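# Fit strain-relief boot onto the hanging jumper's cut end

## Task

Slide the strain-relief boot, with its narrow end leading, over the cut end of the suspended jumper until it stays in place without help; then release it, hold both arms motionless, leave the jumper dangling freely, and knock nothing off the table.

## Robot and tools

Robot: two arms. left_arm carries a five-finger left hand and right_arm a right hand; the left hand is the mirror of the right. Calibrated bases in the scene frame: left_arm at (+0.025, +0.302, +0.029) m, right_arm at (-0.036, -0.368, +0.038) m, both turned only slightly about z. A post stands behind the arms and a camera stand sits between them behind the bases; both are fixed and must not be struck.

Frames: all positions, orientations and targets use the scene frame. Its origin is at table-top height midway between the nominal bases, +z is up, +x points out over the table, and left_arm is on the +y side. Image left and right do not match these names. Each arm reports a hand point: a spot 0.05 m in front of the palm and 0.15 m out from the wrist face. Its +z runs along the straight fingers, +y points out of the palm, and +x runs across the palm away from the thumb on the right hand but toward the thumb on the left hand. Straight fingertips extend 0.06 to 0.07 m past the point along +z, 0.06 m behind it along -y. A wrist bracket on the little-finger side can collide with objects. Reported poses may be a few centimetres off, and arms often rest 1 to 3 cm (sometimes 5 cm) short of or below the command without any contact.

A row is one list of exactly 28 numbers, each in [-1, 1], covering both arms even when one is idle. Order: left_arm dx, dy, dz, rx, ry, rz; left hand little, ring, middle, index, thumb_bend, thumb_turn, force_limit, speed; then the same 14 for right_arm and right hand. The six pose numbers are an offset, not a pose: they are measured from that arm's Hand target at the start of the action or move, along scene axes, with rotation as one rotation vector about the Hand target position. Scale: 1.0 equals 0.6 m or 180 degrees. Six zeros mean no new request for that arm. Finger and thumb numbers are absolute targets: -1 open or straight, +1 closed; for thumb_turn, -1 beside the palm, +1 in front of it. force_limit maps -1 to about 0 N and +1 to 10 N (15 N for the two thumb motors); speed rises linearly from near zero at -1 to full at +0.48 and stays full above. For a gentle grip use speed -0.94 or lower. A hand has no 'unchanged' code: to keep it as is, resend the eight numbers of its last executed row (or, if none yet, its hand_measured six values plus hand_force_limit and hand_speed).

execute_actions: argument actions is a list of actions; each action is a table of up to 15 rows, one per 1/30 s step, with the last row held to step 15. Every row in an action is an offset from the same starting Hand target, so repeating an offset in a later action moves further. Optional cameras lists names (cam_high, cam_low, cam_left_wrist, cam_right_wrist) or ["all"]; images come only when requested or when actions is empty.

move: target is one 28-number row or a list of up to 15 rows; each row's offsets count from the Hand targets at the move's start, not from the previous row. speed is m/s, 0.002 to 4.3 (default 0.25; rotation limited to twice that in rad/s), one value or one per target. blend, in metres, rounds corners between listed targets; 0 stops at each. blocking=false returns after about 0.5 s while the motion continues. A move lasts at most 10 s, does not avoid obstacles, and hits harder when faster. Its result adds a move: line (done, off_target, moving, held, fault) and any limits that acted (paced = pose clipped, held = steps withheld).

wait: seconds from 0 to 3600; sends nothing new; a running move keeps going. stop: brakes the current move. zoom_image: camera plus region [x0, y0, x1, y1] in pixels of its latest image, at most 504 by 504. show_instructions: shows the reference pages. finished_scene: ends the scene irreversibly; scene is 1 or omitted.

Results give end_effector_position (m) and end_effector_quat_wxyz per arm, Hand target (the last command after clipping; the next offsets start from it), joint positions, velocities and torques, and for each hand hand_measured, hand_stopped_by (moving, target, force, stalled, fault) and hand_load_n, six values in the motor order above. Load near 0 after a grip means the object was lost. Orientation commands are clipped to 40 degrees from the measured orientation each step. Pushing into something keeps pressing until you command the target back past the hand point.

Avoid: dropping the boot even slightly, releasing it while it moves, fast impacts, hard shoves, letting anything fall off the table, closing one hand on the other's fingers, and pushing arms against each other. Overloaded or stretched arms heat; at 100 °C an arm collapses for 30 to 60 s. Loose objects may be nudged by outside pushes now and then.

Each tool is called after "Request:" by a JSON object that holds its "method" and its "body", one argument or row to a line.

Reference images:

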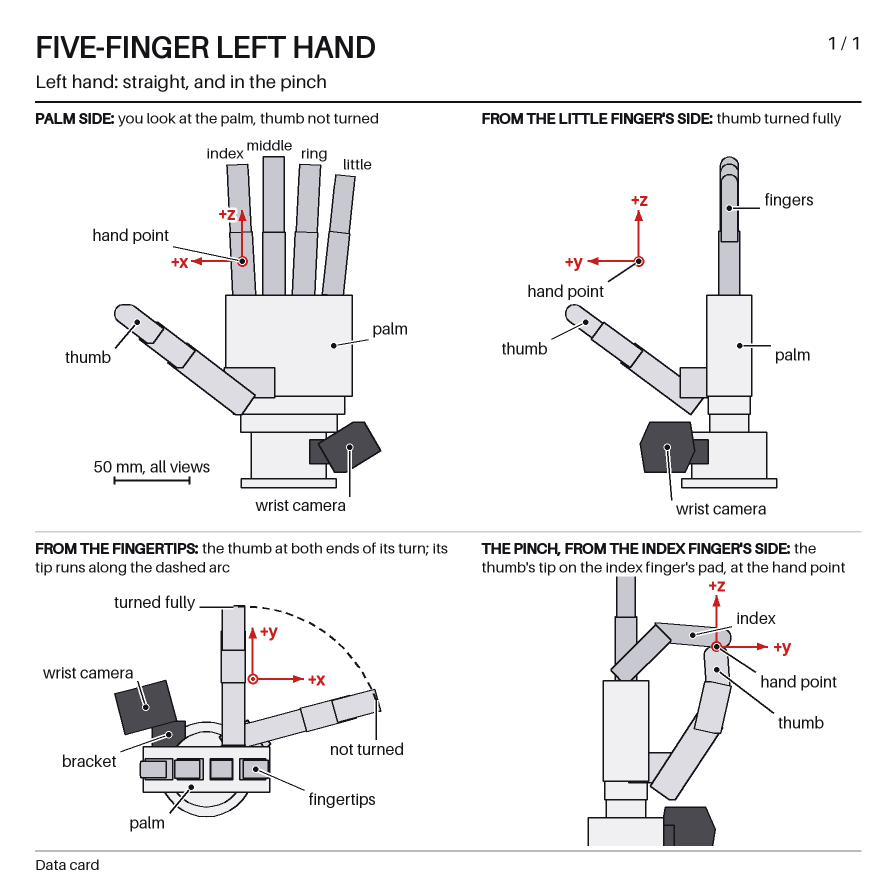

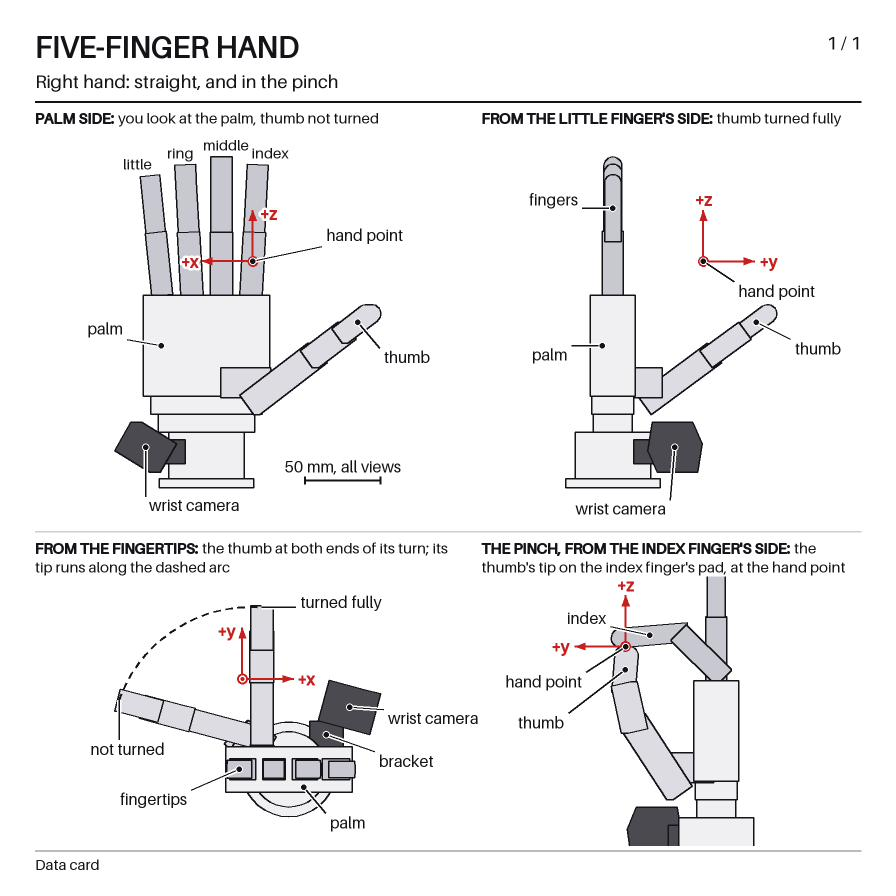

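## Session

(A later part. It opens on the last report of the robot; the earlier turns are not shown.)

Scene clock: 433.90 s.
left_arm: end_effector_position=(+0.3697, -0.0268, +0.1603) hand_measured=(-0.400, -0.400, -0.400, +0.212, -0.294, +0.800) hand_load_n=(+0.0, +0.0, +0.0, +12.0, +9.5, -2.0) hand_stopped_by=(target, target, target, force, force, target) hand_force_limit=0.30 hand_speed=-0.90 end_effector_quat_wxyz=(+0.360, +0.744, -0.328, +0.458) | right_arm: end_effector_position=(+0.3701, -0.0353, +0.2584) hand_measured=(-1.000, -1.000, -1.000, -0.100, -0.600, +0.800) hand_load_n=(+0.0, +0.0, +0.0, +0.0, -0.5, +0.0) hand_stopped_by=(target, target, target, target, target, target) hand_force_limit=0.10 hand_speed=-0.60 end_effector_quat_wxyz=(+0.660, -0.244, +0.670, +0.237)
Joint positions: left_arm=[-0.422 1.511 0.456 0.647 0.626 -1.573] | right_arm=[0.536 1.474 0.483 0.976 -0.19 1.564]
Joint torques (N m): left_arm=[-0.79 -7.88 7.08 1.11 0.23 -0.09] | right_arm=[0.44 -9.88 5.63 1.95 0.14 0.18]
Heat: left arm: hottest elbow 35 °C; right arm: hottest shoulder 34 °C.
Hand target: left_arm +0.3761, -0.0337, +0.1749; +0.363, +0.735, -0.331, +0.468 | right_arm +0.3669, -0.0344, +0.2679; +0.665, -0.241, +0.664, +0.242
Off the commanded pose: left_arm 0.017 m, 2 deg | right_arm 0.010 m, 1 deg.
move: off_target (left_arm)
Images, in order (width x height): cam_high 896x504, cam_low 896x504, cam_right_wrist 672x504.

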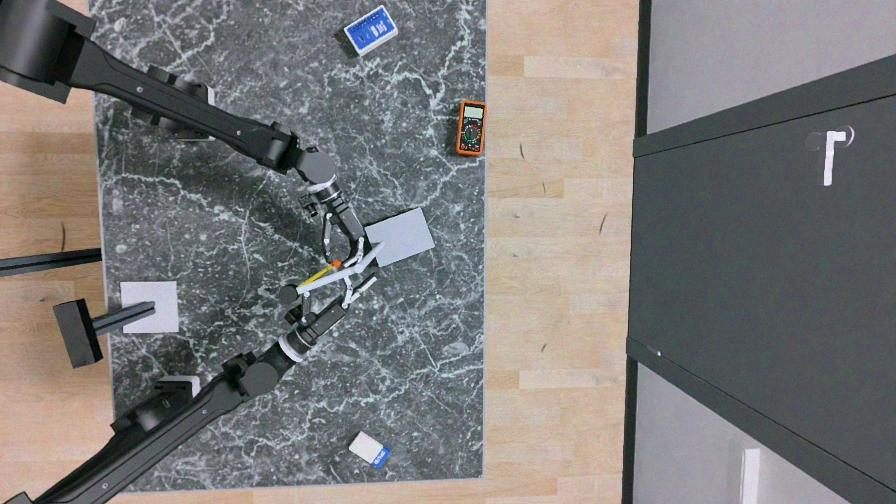

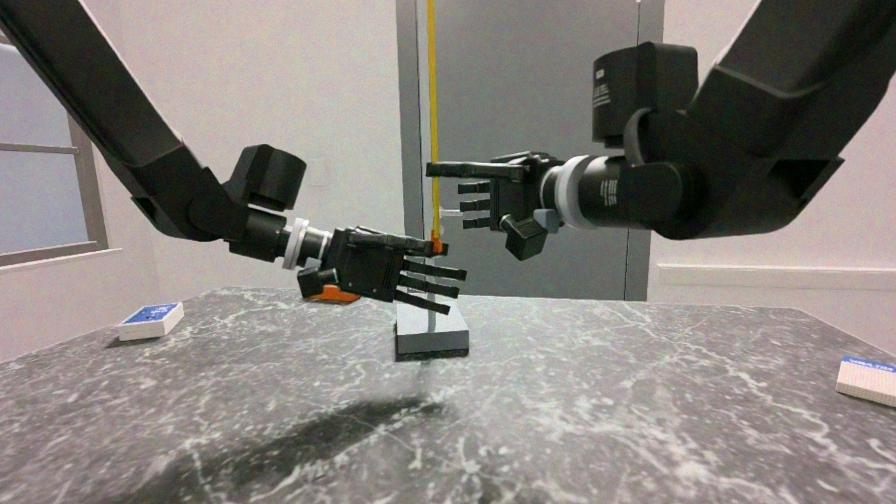

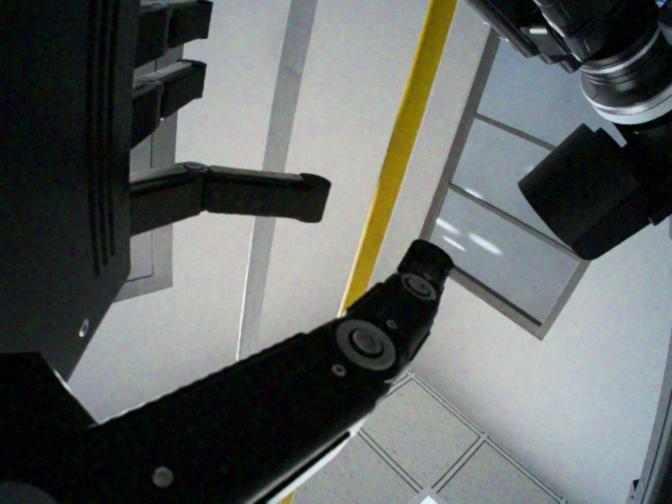

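Request:
{"method": "move", "body": {
  "target": [0,0,-0.055,0,0,0,-0.4,-0.4,-0.4,0.5,-0.2,0.8,0.3,-0.9,0,0,0.0,0,0,0,-1,-1,-1,-0.1,-0.6,0.8,0.1,-0.6],
  "speed": 0.04,
  "cameras": ["cam_high","cam_right_wrist","cam_low"]
}}

Request:
{"method": "zoom_image", "body": {
  "camera": "cam_high",
  "region": [300, 250, 350, 300]
}}

Request:
{"method": "zoom_image", "body": {
  "camera": "cam_low",
  "region": [410, 220, 460, 270]
}}

Scene clock: 436.43 s.
left_arm: end_effector_position=(+0.3734, -0.0284, +0.1348) hand_measured=(-0.400, -0.400, -0.400, +0.212, -0.294, +0.800) hand_load_n=(+0.0, +0.0, +0.0, +12.5, +9.5, -2.0) hand_stopped_by=(target, target, target, force, force, target) hand_force_limit=0.30 hand_speed=-0.90 end_effector_quat_wxyz=(+0.360, +0.744, -0.328, +0.458) | right_arm: end_effector_position=(+0.3701, -0.0353, +0.2584) hand_measured=(-1.000, -1.000, -1.000, -0.100, -0.600, +0.800) hand_load_n=(+0.0, +0.0, +0.0, +0.0, +0.0, +0.0) hand_stopped_by=(target, target, target, target, target, target) hand_force_limit=0.10 hand_speed=-0.60 end_effector_quat_wxyz=(+0.660, -0.244, +0.670, +0.237)
Joint positions: left_arm=[-0.422 1.618 0.456 0.754 0.626 -1.573] | right_arm=[0.536 1.474 0.483 0.976 -0.19 1.564]
Joint torques (N m): left_arm=[-0.91 -7.24 5.33 2.54 0.23 -0.08] | right_arm=[0.15 -11.11 5.56 1.88 0.12 0.18]
Heat: left arm: hottest elbow 35 °C; right arm: hottest shoulder 34 °C.
Hand target: left_arm +0.3761, -0.0337, +0.1419; +0.363, +0.735, -0.331, +0.467 | right_arm +0.3669, -0.0344, +0.2679; +0.665, -0.241, +0.664, +0.242
Off the commanded pose: left_arm 0.009 m, 2 deg | right_arm 0.010 m, 1 deg.
move: done
Images, in order (width x height): cam_high 896x504, cam_low 896x504, cam_right_wrist 672x504.

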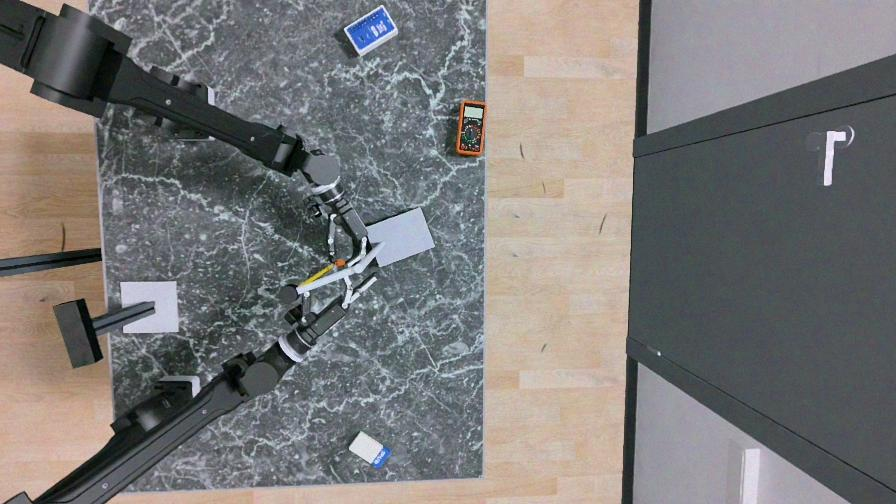

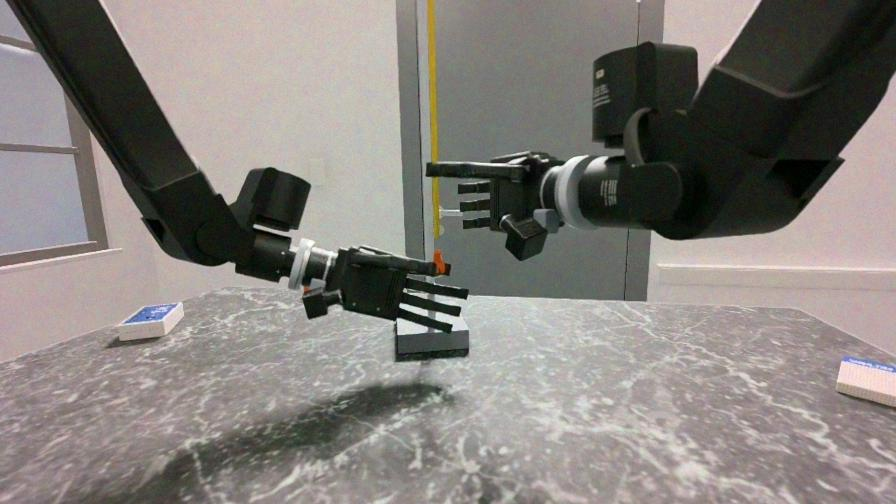

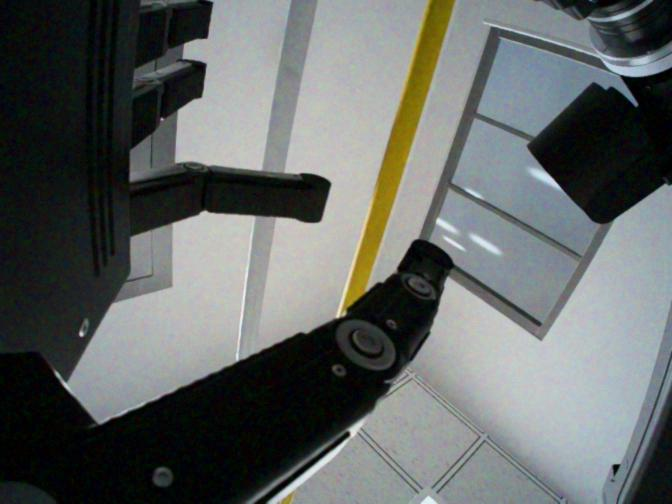

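Scaled by 10.080.

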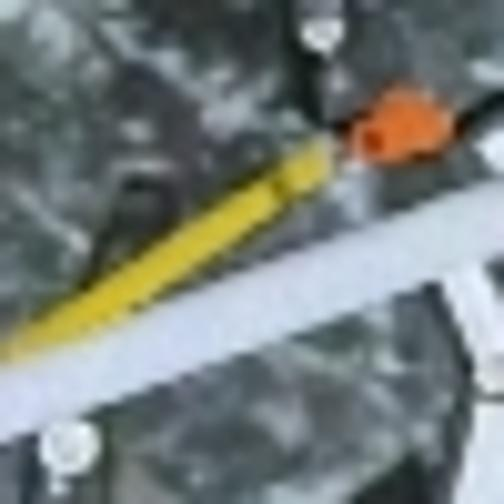

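Scaled by 10.080.

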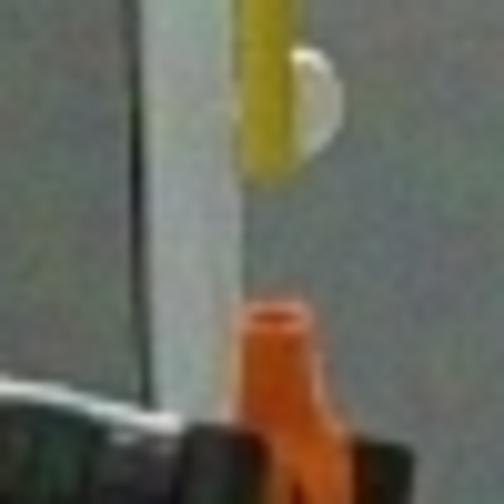

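Request:
{"method": "zoom_image", "body": {
  "camera": "cam_low",
  "region": [420, 240, 456, 276]
}}

Request:
{"method": "zoom_image", "body": {
  "camera": "cam_high",
  "region": [325, 250, 353, 278]
}}

Scaled by 14.000.

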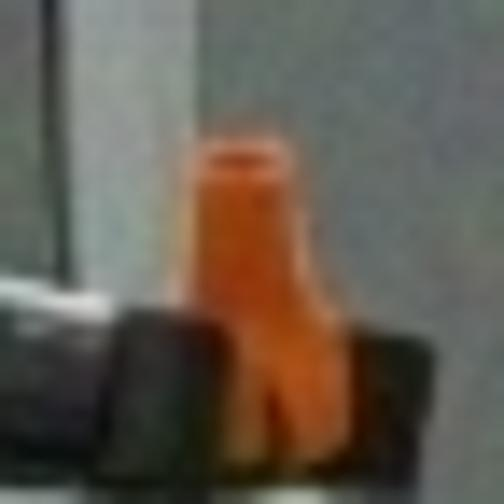

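Scaled by 18.000.

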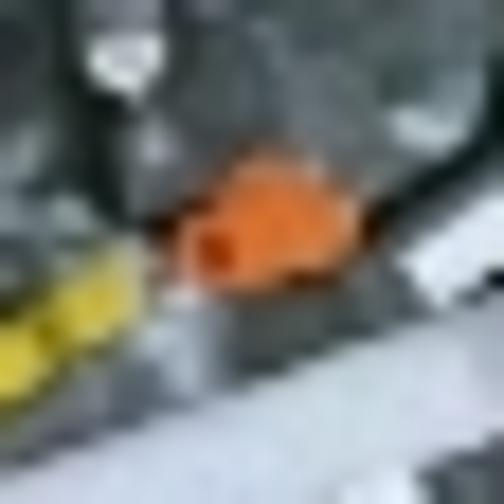

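Request:
{"method": "move", "body": {
  "target": [0,0,0,-0.032,0.048,0,-0.4,-0.4,-0.4,0.5,-0.2,0.8,0.3,-0.9,-0.0165,0.0045,0,0,0,0,-1,-1,-1,-0.1,-0.6,0.8,0.1,-0.6],
  "speed": 0.04,
  "cameras": ["cam_high","cam_right_wrist","cam_low"]
}}

Request:
{"method": "zoom_image", "body": {
  "camera": "cam_high",
  "region": [300, 250, 350, 300]
}}

Request:
{"method": "zoom_image", "body": {
  "camera": "cam_low",
  "region": [420, 220, 466, 266]
}}

Scene clock: 443.90 s.
left_arm: end_effector_position=(+0.3728, -0.0303, +0.1362) hand_measured=(-0.400, -0.400, -0.400, +0.212, -0.294, +0.800) hand_load_n=(+0.0, +0.0, +0.0, +12.0, +9.5, -2.0) hand_stopped_by=(target, target, target, force, force, target) hand_force_limit=0.30 hand_speed=-0.90 end_effector_quat_wxyz=(+0.418, +0.755, -0.279, +0.421) | right_arm: end_effector_position=(+0.3620, -0.0329, +0.2597) hand_measured=(-1.000, -1.000, -1.000, -0.100, -0.600, +0.800) hand_load_n=(+0.0, +0.0, +0.0, +0.0, +0.0, +0.0) hand_stopped_by=(target, target, target, target, target, target) hand_force_limit=0.10 hand_speed=-0.60 end_effector_quat_wxyz=(+0.661, -0.243, +0.669, +0.236)
Joint positions: left_arm=[-0.422 1.672 0.456 0.823 0.683 -1.742] | right_arm=[0.555 1.457 0.467 0.976 -0.168 1.564]
Joint torques (N m): left_arm=[-0.62 -7.41 4.86 2.5 0.34 -0.14] | right_arm=[0.85 -10.52 5.46 2.14 0.2 0.17]
Heat: left arm: hottest elbow 35 °C; right arm: hottest shoulder 34 °C.
Hand target: left_arm +0.3761, -0.0337, +0.1419; +0.424, +0.749, -0.278, +0.427 | right_arm +0.3571, -0.0317, +0.2680; +0.665, -0.241, +0.664, +0.242
Off the commanded pose: left_arm 0.007 m, 1 deg | right_arm 0.010 m, 1 deg.
move: done
Images, in order (width x height): cam_high 896x504, cam_low 896x504, cam_right_wrist 672x504.

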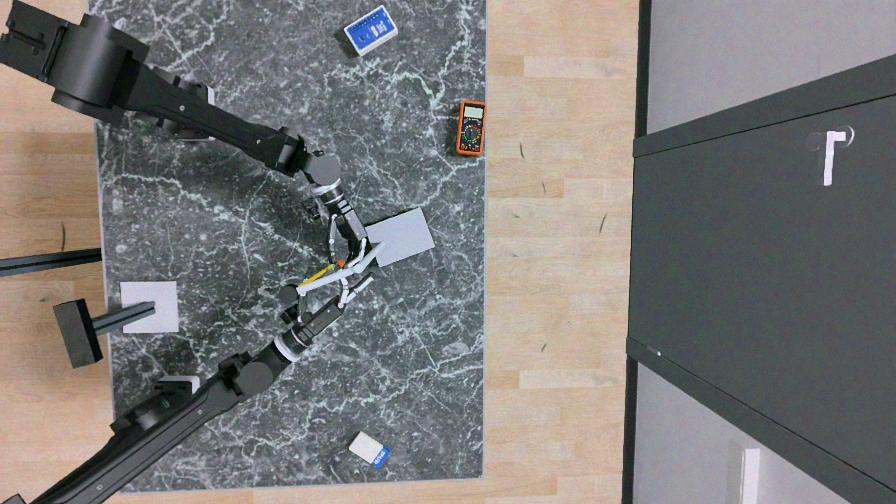

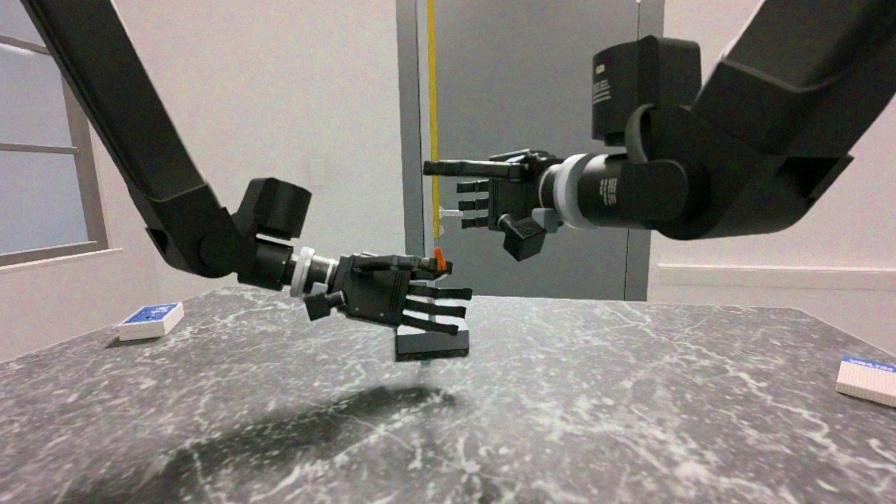

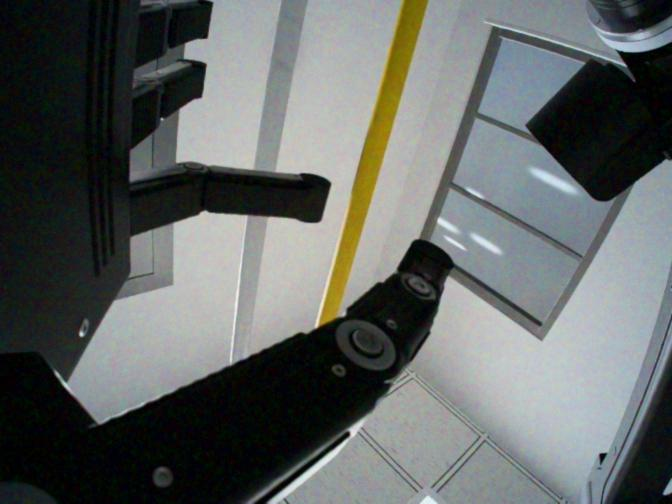

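Scaled by 10.080.

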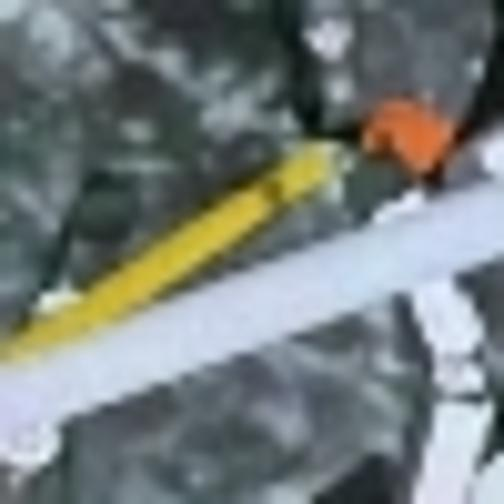

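Scaled by 10.957.

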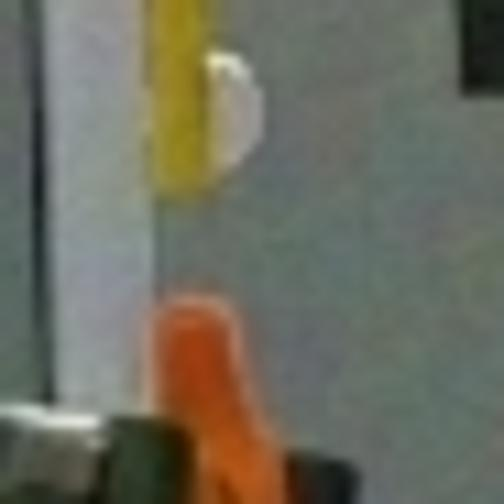

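Request:
{"method": "zoom_image", "body": {
  "camera": "cam_high",
  "region": [325, 250, 353, 278]
}}

Request:
{"method": "zoom_image", "body": {
  "camera": "cam_low",
  "region": [424, 240, 460, 276]
}}

Scaled by 18.000.

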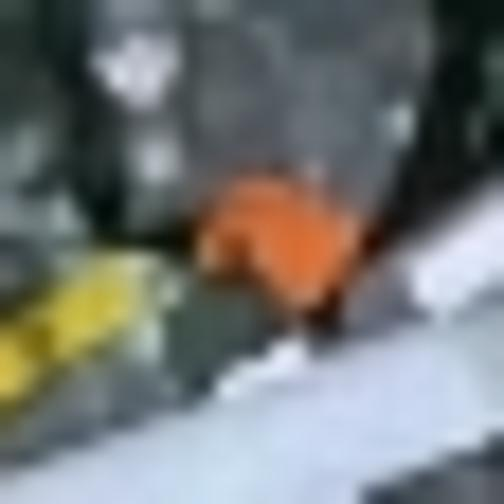

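Scaled by 14.000.

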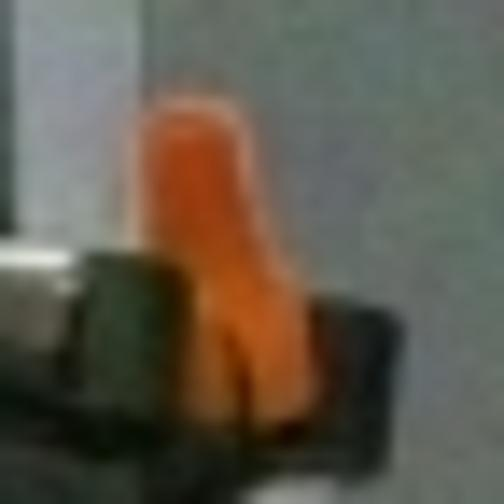

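Request:
{"method": "move", "body": {
  "target": [
    [0,0,0,0.030,0.022,0,-0.4,-0.4,-0.4,0.5,-0.2,0.8,0.3,-0.9,0,0,0,0,0,0,-1,-1,-1,-0.1,-0.3,0.8,0.1,-0.85],
    [0,0,0,0.030,0.022,0,-0.4,-0.4,-0.4,0.5,-0.2,0.8,0.3,-0.9,0,0,0,0,0,0,-1,-1,-1,0.5,-0.3,0.8,-0.3,-0.88]
  ],
  "speed": 0.04,
  "cameras": ["cam_high","cam_right_wrist","cam_low"]
}}

Request:
{"method": "zoom_image", "body": {
  "camera": "cam_high",
  "region": [300, 250, 350, 300]
}}

Request:
{"method": "zoom_image", "body": {
  "camera": "cam_low",
  "region": [420, 220, 466, 266]
}}

Request:
{"method": "zoom_image", "body": {
  "camera": "cam_right_wrist",
  "region": [300, 140, 460, 320]
}}

Scene clock: 450.00 s.
left_arm: end_effector_position=(+0.3665, -0.0259, +0.1260) hand_measured=(-0.400, -0.400, -0.400, +0.212, -0.294, +0.800) hand_load_n=(+0.0, +0.0, +0.5, +12.0, +9.5, -2.0) hand_stopped_by=(target, target, target, force, force, target) hand_force_limit=0.30 hand_speed=-0.90 end_effector_quat_wxyz=(+0.399, +0.795, -0.271, +0.369) | right_arm: end_effector_position=(+0.3620, -0.0329, +0.2597) hand_measured=(-1.000, -1.000, -1.000, +0.254, -0.300, +0.800) hand_load_n=(+0.0, +0.0, +0.0, +4.0, +2.5, -1.0) hand_stopped_by=(target, target, target, force, target, target) hand_force_limit=-0.30 hand_speed=-0.88 end_effector_quat_wxyz=(+0.661, -0.243, +0.669, +0.236)
Joint positions: left_arm=[-0.422 1.582 0.459 0.577 0.662 -1.708] | right_arm=[0.555 1.457 0.467 0.976 -0.168 1.564]
Joint torques (N m): left_arm=[-0.62 -8.12 6.9 1.03 0.19 0.11] | right_arm=[0.5 -10.46 5.44 2.03 0.17 0.2]
Heat: left arm: hottest elbow 35 °C; right arm: hottest shoulder 34 °C.
Hand target: left_arm +0.3760, -0.0336, +0.1416; +0.397, +0.783, -0.283, +0.387 | right_arm +0.3571, -0.0317, +0.2679; +0.665, -0.241, +0.664, +0.242
Off the commanded pose: left_arm 0.020 m, 3 deg | right_arm 0.010 m, 1 deg.
move: off_target (left_arm)
Images, in order (width x height): cam_high 896x504, cam_low 896x504, cam_right_wrist 672x504.

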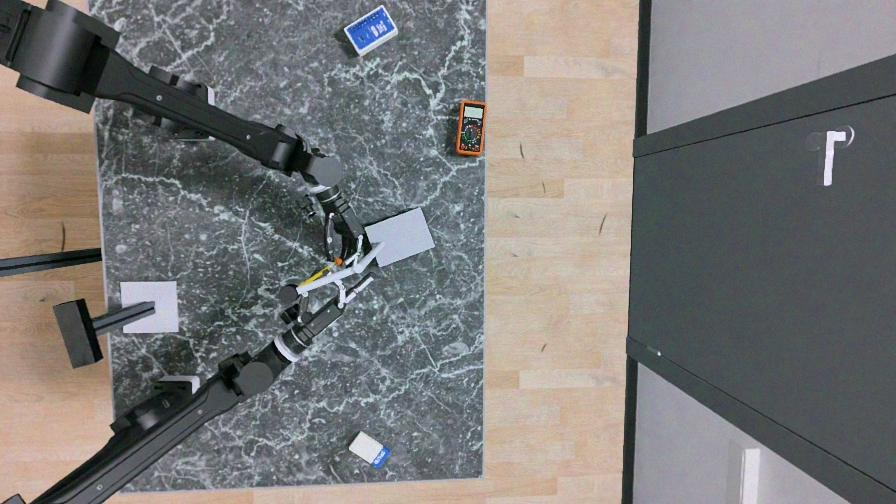

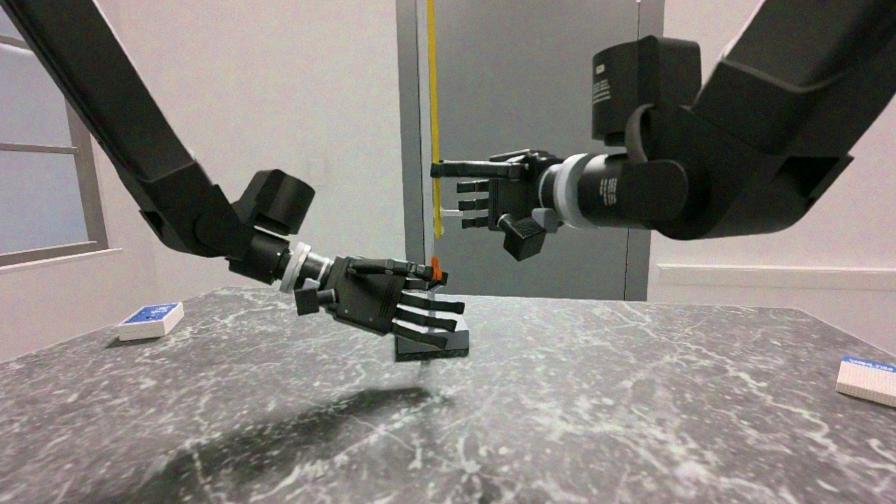

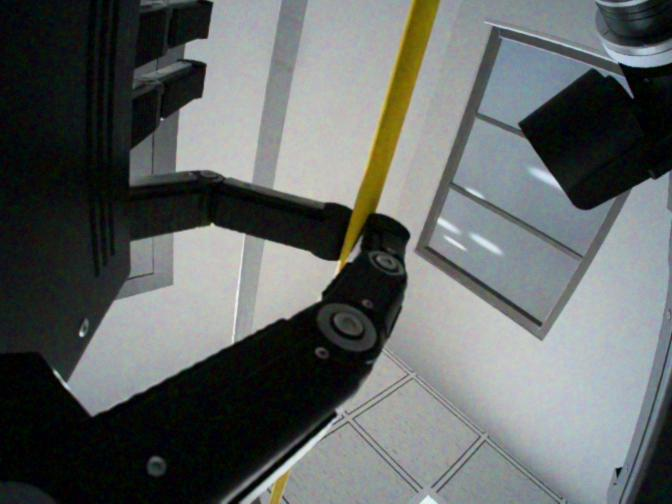

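Scaled by 10.080.

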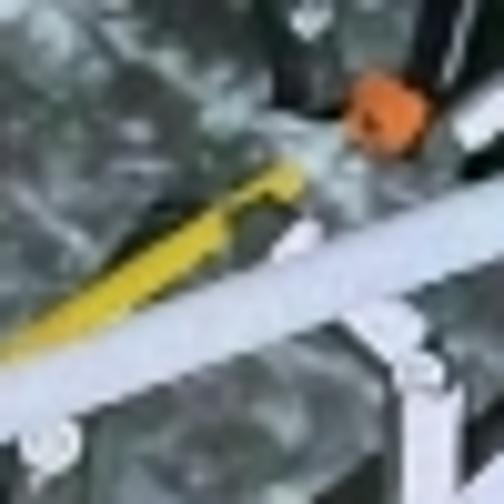

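Scaled by 10.957.

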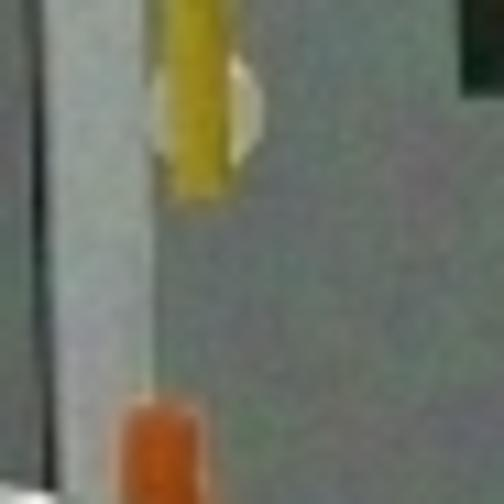

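Scaled by 2.800 from the camera's image (finer frame: 960x720).

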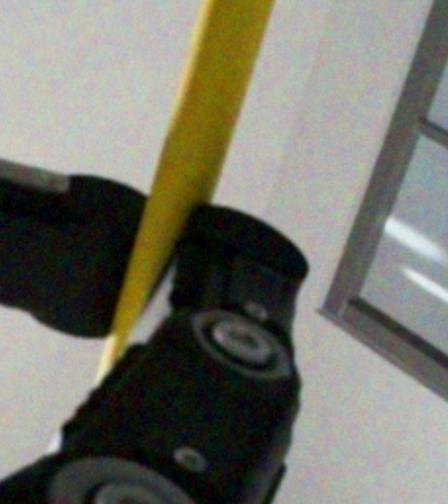

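Request:
{"method": "move", "body": {
  "target": [0,0,0,0,0,0,-0.4,-0.4,-0.4,0.5,-0.2,0.8,0.3,-0.9,0,0,0,0,0,0,-1,-1,-1,0.7,-0.15,0.8,-0.1,-0.92],
  "speed": 0.04,
  "cameras": ["cam_high","cam_right_wrist","cam_low"]
}}

Request:
{"method": "zoom_image", "body": {
  "camera": "cam_high",
  "region": [322, 247, 352, 277]
}}

Request:
{"method": "zoom_image", "body": {
  "camera": "cam_low",
  "region": [416, 230, 460, 290]
}}

Scene clock: 451.57 s.
left_arm: end_effector_position=(+0.3665, -0.0259, +0.1260) hand_measured=(-0.400, -0.400, -0.400, +0.212, -0.294, +0.800) hand_load_n=(+0.0, +0.5, +0.0, +12.0, +9.5, -2.0) hand_stopped_by=(target, target, target, force, force, target) hand_force_limit=0.30 hand_speed=-0.90 end_effector_quat_wxyz=(+0.399, +0.795, -0.271, +0.369) | right_arm: end_effector_position=(+0.3620, -0.0329, +0.2597) hand_measured=(-1.000, -1.000, -1.000, +0.260, -0.272, +0.800) hand_load_n=(+0.0, +0.0, +0.0, +11.0, +6.5, -1.0) hand_stopped_by=(target, target, target, force, force, target) hand_force_limit=-0.10 hand_speed=-0.92 end_effector_quat_wxyz=(+0.661, -0.243, +0.669, +0.236)
Joint positions: left_arm=[-0.422 1.582 0.459 0.577 0.662 -1.708] | right_arm=[0.555 1.457 0.467 0.976 -0.168 1.564]
Joint torques (N m): left_arm=[-0.62 -8.23 6.9 1.01 0.2 0.12] | right_arm=[0.56 -10.75 5.48 2.09 0.17 0.2]
Heat: left arm: hottest elbow 35 °C; right arm: hottest shoulder 34 °C.
Hand target: left_arm +0.3760, -0.0336, +0.1416; +0.397, +0.783, -0.283, +0.387 | right_arm +0.3571, -0.0317, +0.2679; +0.665, -0.241, +0.664, +0.242
Off the commanded pose: left_arm 0.020 m, 3 deg | right_arm 0.010 m, 1 deg.
move: done
Images, in order (width x height): cam_high 896x504, cam_low 896x504, cam_right_wrist 672x504.

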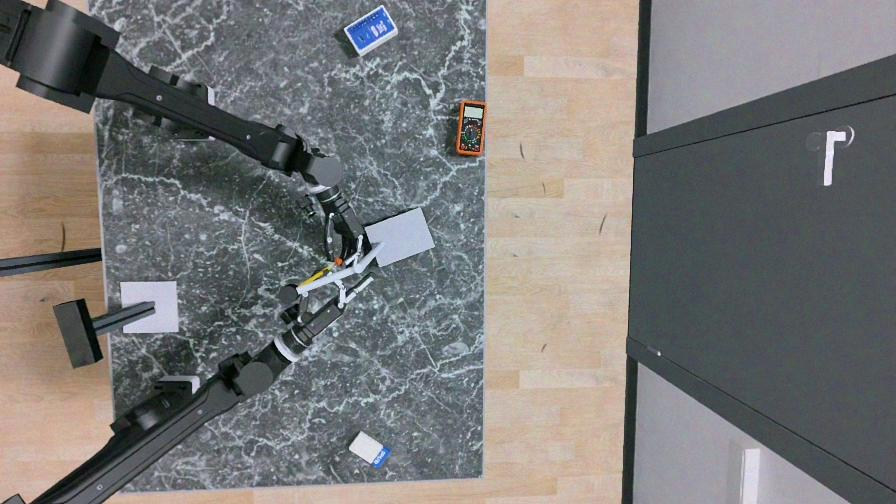

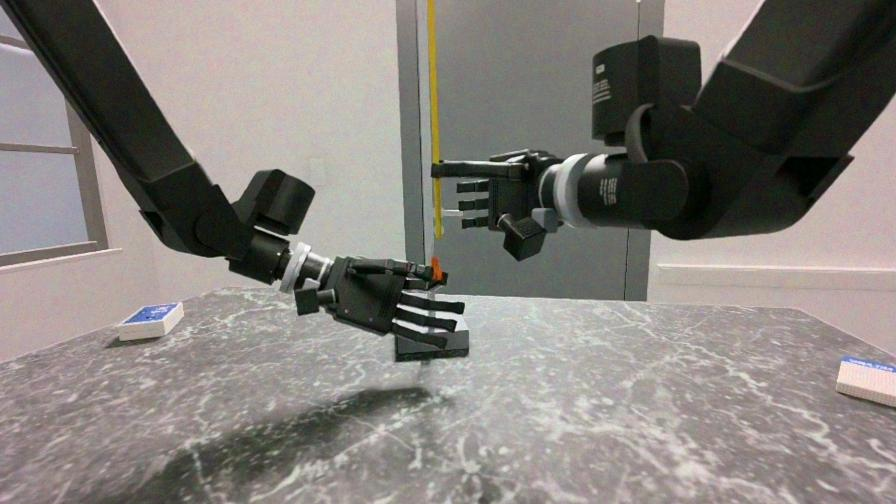

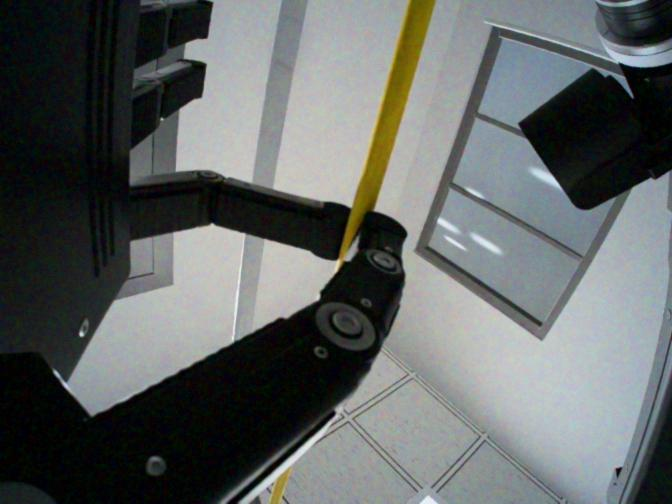

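Scaled by 16.800.

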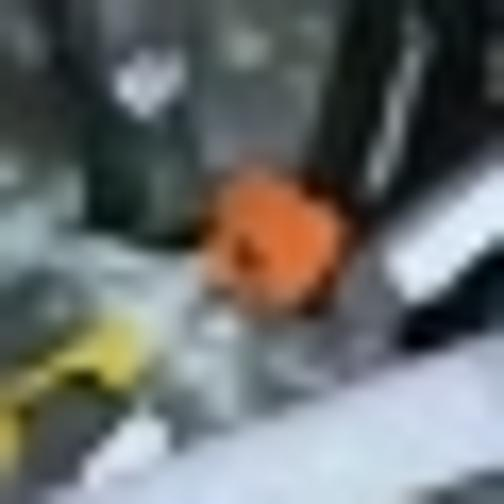

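Scaled by 8.400.

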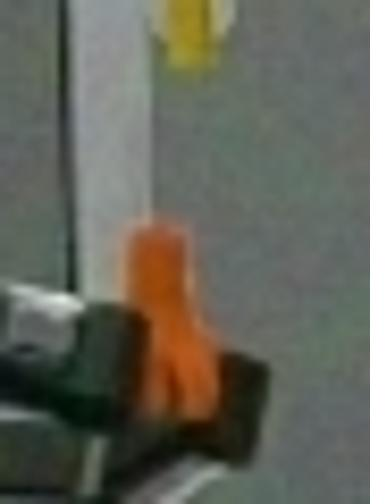

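Request:
{"method": "move", "body": {
  "target": [-0.02,-0.013,0.0,0,0,0,-0.4,-0.4,-0.4,0.5,-0.2,0.8,0.3,-0.9,0,0,0,0,0,0,-1,-1,-1,0.7,-0.15,0.8,-0.1,-0.92],
  "speed": 0.04,
  "cameras": ["cam_high","cam_low"]
}}

Request:
{"method": "zoom_image", "body": {
  "camera": "cam_high",
  "region": [316, 250, 346, 280]
}}

Request:
{"method": "zoom_image", "body": {
  "camera": "cam_low",
  "region": [416, 230, 460, 274]
}}

Scene clock: 455.20 s.
left_arm: end_effector_position=(+0.3612, -0.0359, +0.1282) hand_measured=(-0.400, -0.400, -0.400, +0.212, -0.294, +0.800) hand_load_n=(+0.0, +0.0, +0.0, +12.0, +9.5, -2.0) hand_stopped_by=(target, target, target, force, force, target) hand_force_limit=0.30 hand_speed=-0.90 end_effector_quat_wxyz=(+0.393, +0.792, -0.279, +0.373) | right_arm: end_effector_position=(+0.3620, -0.0329, +0.2597) hand_measured=(-1.000, -1.000, -1.000, +0.260, -0.272, +0.800) hand_load_n=(+0.0, +0.0, +0.0, +11.0, +6.5, -1.0) hand_stopped_by=(target, target, target, force, force, target) hand_force_limit=-0.10 hand_speed=-0.92 end_effector_quat_wxyz=(+0.661, -0.243, +0.669, +0.236)
Joint positions: left_arm=[-0.456 1.571 0.459 0.577 0.63 -1.708] | right_arm=[0.555 1.457 0.467 0.976 -0.168 1.564]
Joint torques (N m): left_arm=[-0.79 -8.35 5.52 2.06 0.17 -0.07] | right_arm=[0.79 -10.75 5.45 2.02 0.19 0.15]
Heat: left arm: hottest elbow 35 °C; right arm: hottest shoulder 34 °C.
Hand target: left_arm +0.3639, -0.0415, +0.1417; +0.397, +0.782, -0.283, +0.387 | right_arm +0.3571, -0.0317, +0.2679; +0.665, -0.241, +0.664, +0.242
Off the commanded pose: left_arm 0.015 m, 2 deg | right_arm 0.010 m, 1 deg.
move: off_target (left_arm)

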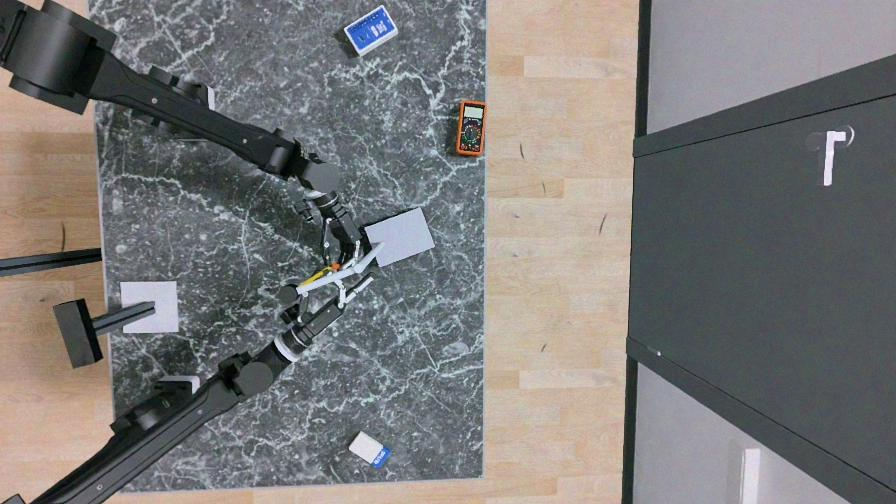

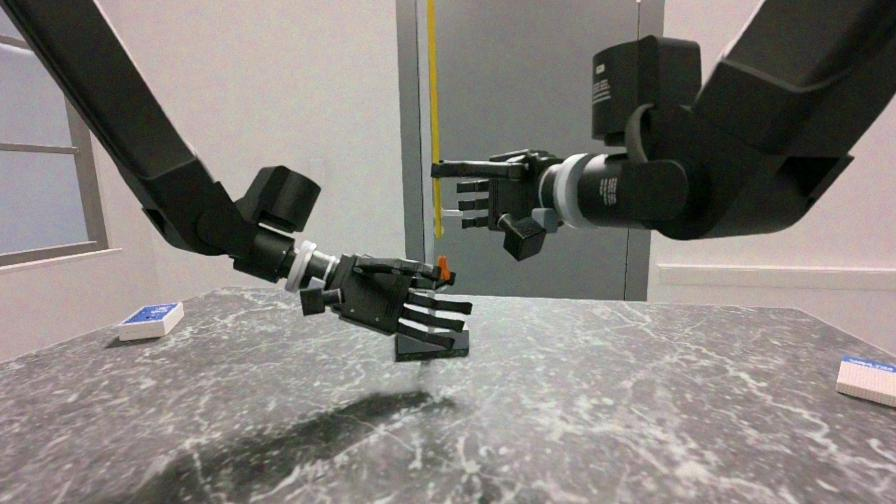

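Scaled by 16.800.

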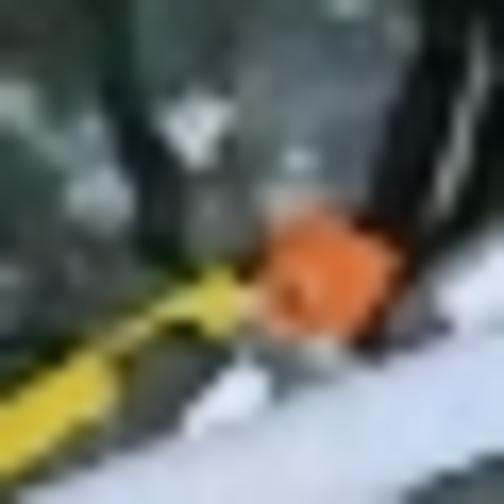

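Scaled by 11.455.

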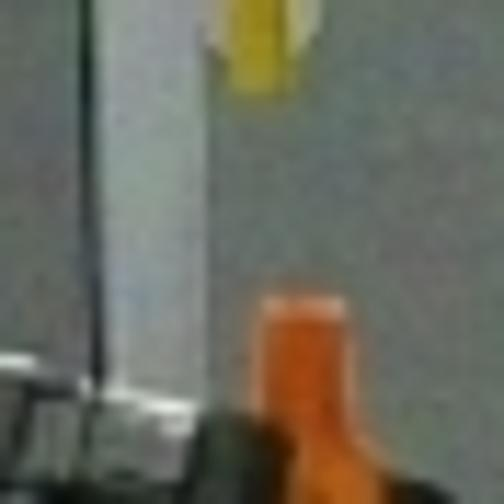

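Request:
{"method": "move", "body": {
  "target": [-0.0045,0.0158,0.02,0,0,0,-0.4,-0.4,-0.4,0.5,-0.2,0.8,0.3,-0.9,0,0,0,0,0,0,-1,-1,-1,0.7,-0.15,0.8,-0.1,-0.92],
  "speed": 0.04,
  "cameras": ["cam_high","cam_low"]
}}

Request:
{"method": "zoom_image", "body": {
  "camera": "cam_high",
  "region": [316, 250, 346, 280]
}}

Request:
{"method": "zoom_image", "body": {
  "camera": "cam_low",
  "region": [416, 230, 460, 274]
}}

Scene clock: 457.87 s.
left_arm: end_effector_position=(+0.3584, -0.0356, +0.1491) hand_measured=(-0.400, -0.400, -0.400, +0.212, -0.294, +0.800) hand_load_n=(+0.5, +0.0, +0.0, +12.5, +9.5, -2.0) hand_stopped_by=(target, target, target, force, force, target) hand_force_limit=0.30 hand_speed=-0.90 end_effector_quat_wxyz=(+0.399, +0.784, -0.284, +0.382) | right_arm: end_effector_position=(+0.3620, -0.0329, +0.2597) hand_measured=(-1.000, -1.000, -1.000, +0.260, -0.272, +0.800) hand_load_n=(+0.0, +0.0, +0.0, +11.0, +6.5, -1.0) hand_stopped_by=(target, target, target, force, force, target) hand_force_limit=-0.10 hand_speed=-0.92 end_effector_quat_wxyz=(+0.661, -0.243, +0.669, +0.236)
Joint positions: left_arm=[-0.455 1.508 0.459 0.541 0.643 -1.708] | right_arm=[0.555 1.457 0.467 0.976 -0.168 1.564]
Joint torques (N m): left_arm=[0.79 -7.82 5.3 1.09 0.39 0.04] | right_arm=[0.09 -10.99 5.39 1.96 0.17 0.21]
Heat: left arm: hottest elbow 35 °C; right arm: hottest shoulder 34 °C.
Hand target: left_arm +0.3613, -0.0319, +0.1536; +0.397, +0.782, -0.283, +0.387 | right_arm +0.3571, -0.0317, +0.2679; +0.665, -0.241, +0.664, +0.242
Off the commanded pose: left_arm 0.006 m, 1 deg | right_arm 0.010 m, 1 deg.
move: done

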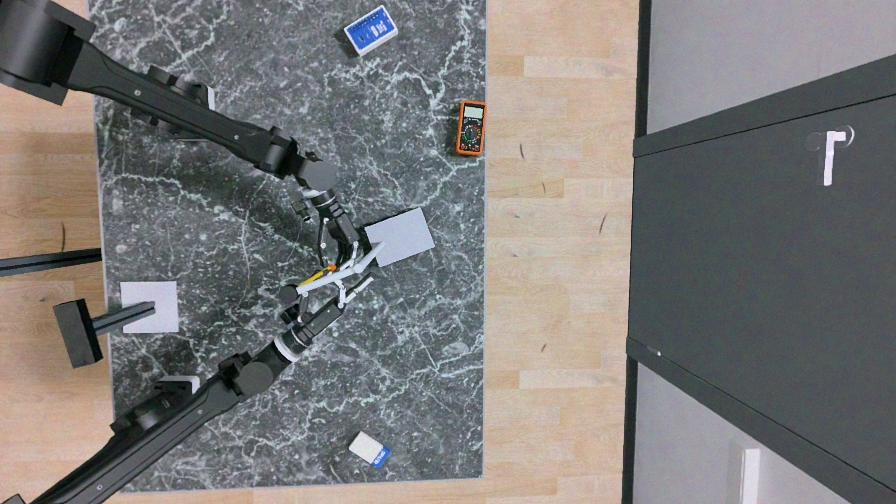

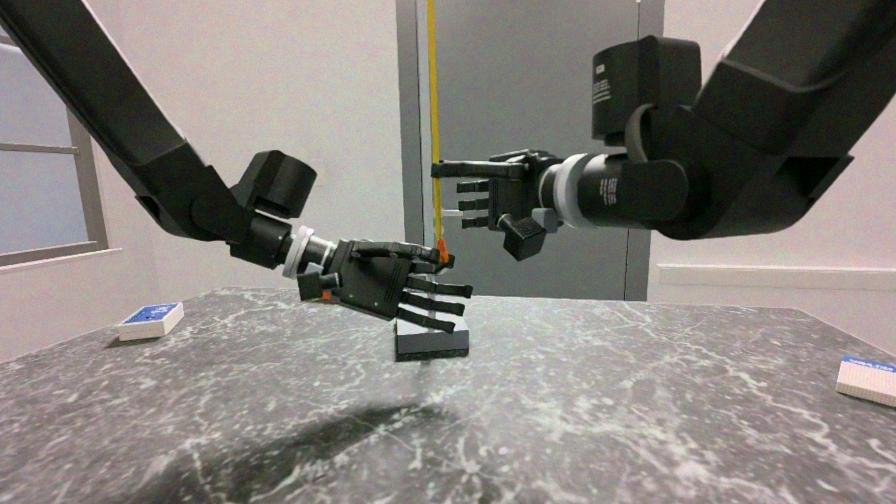

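Scaled by 16.800.

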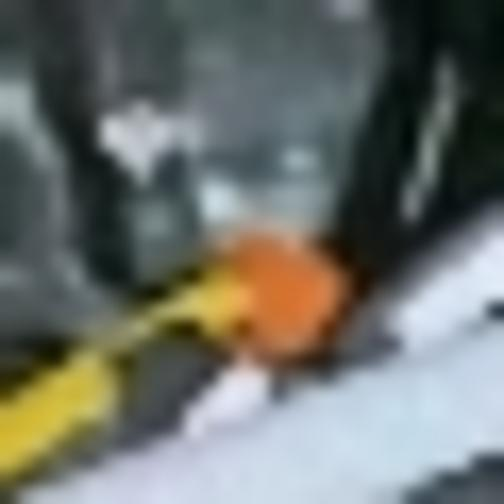

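Scaled by 11.455.

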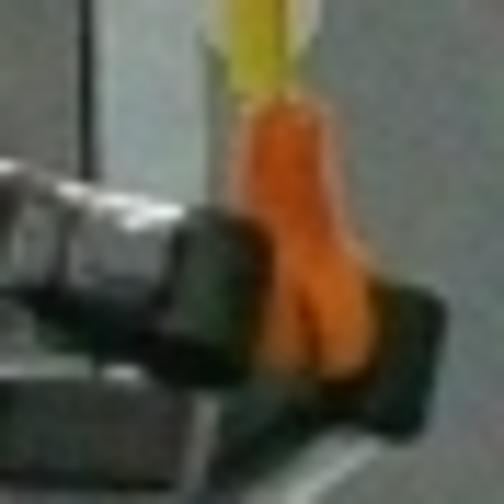

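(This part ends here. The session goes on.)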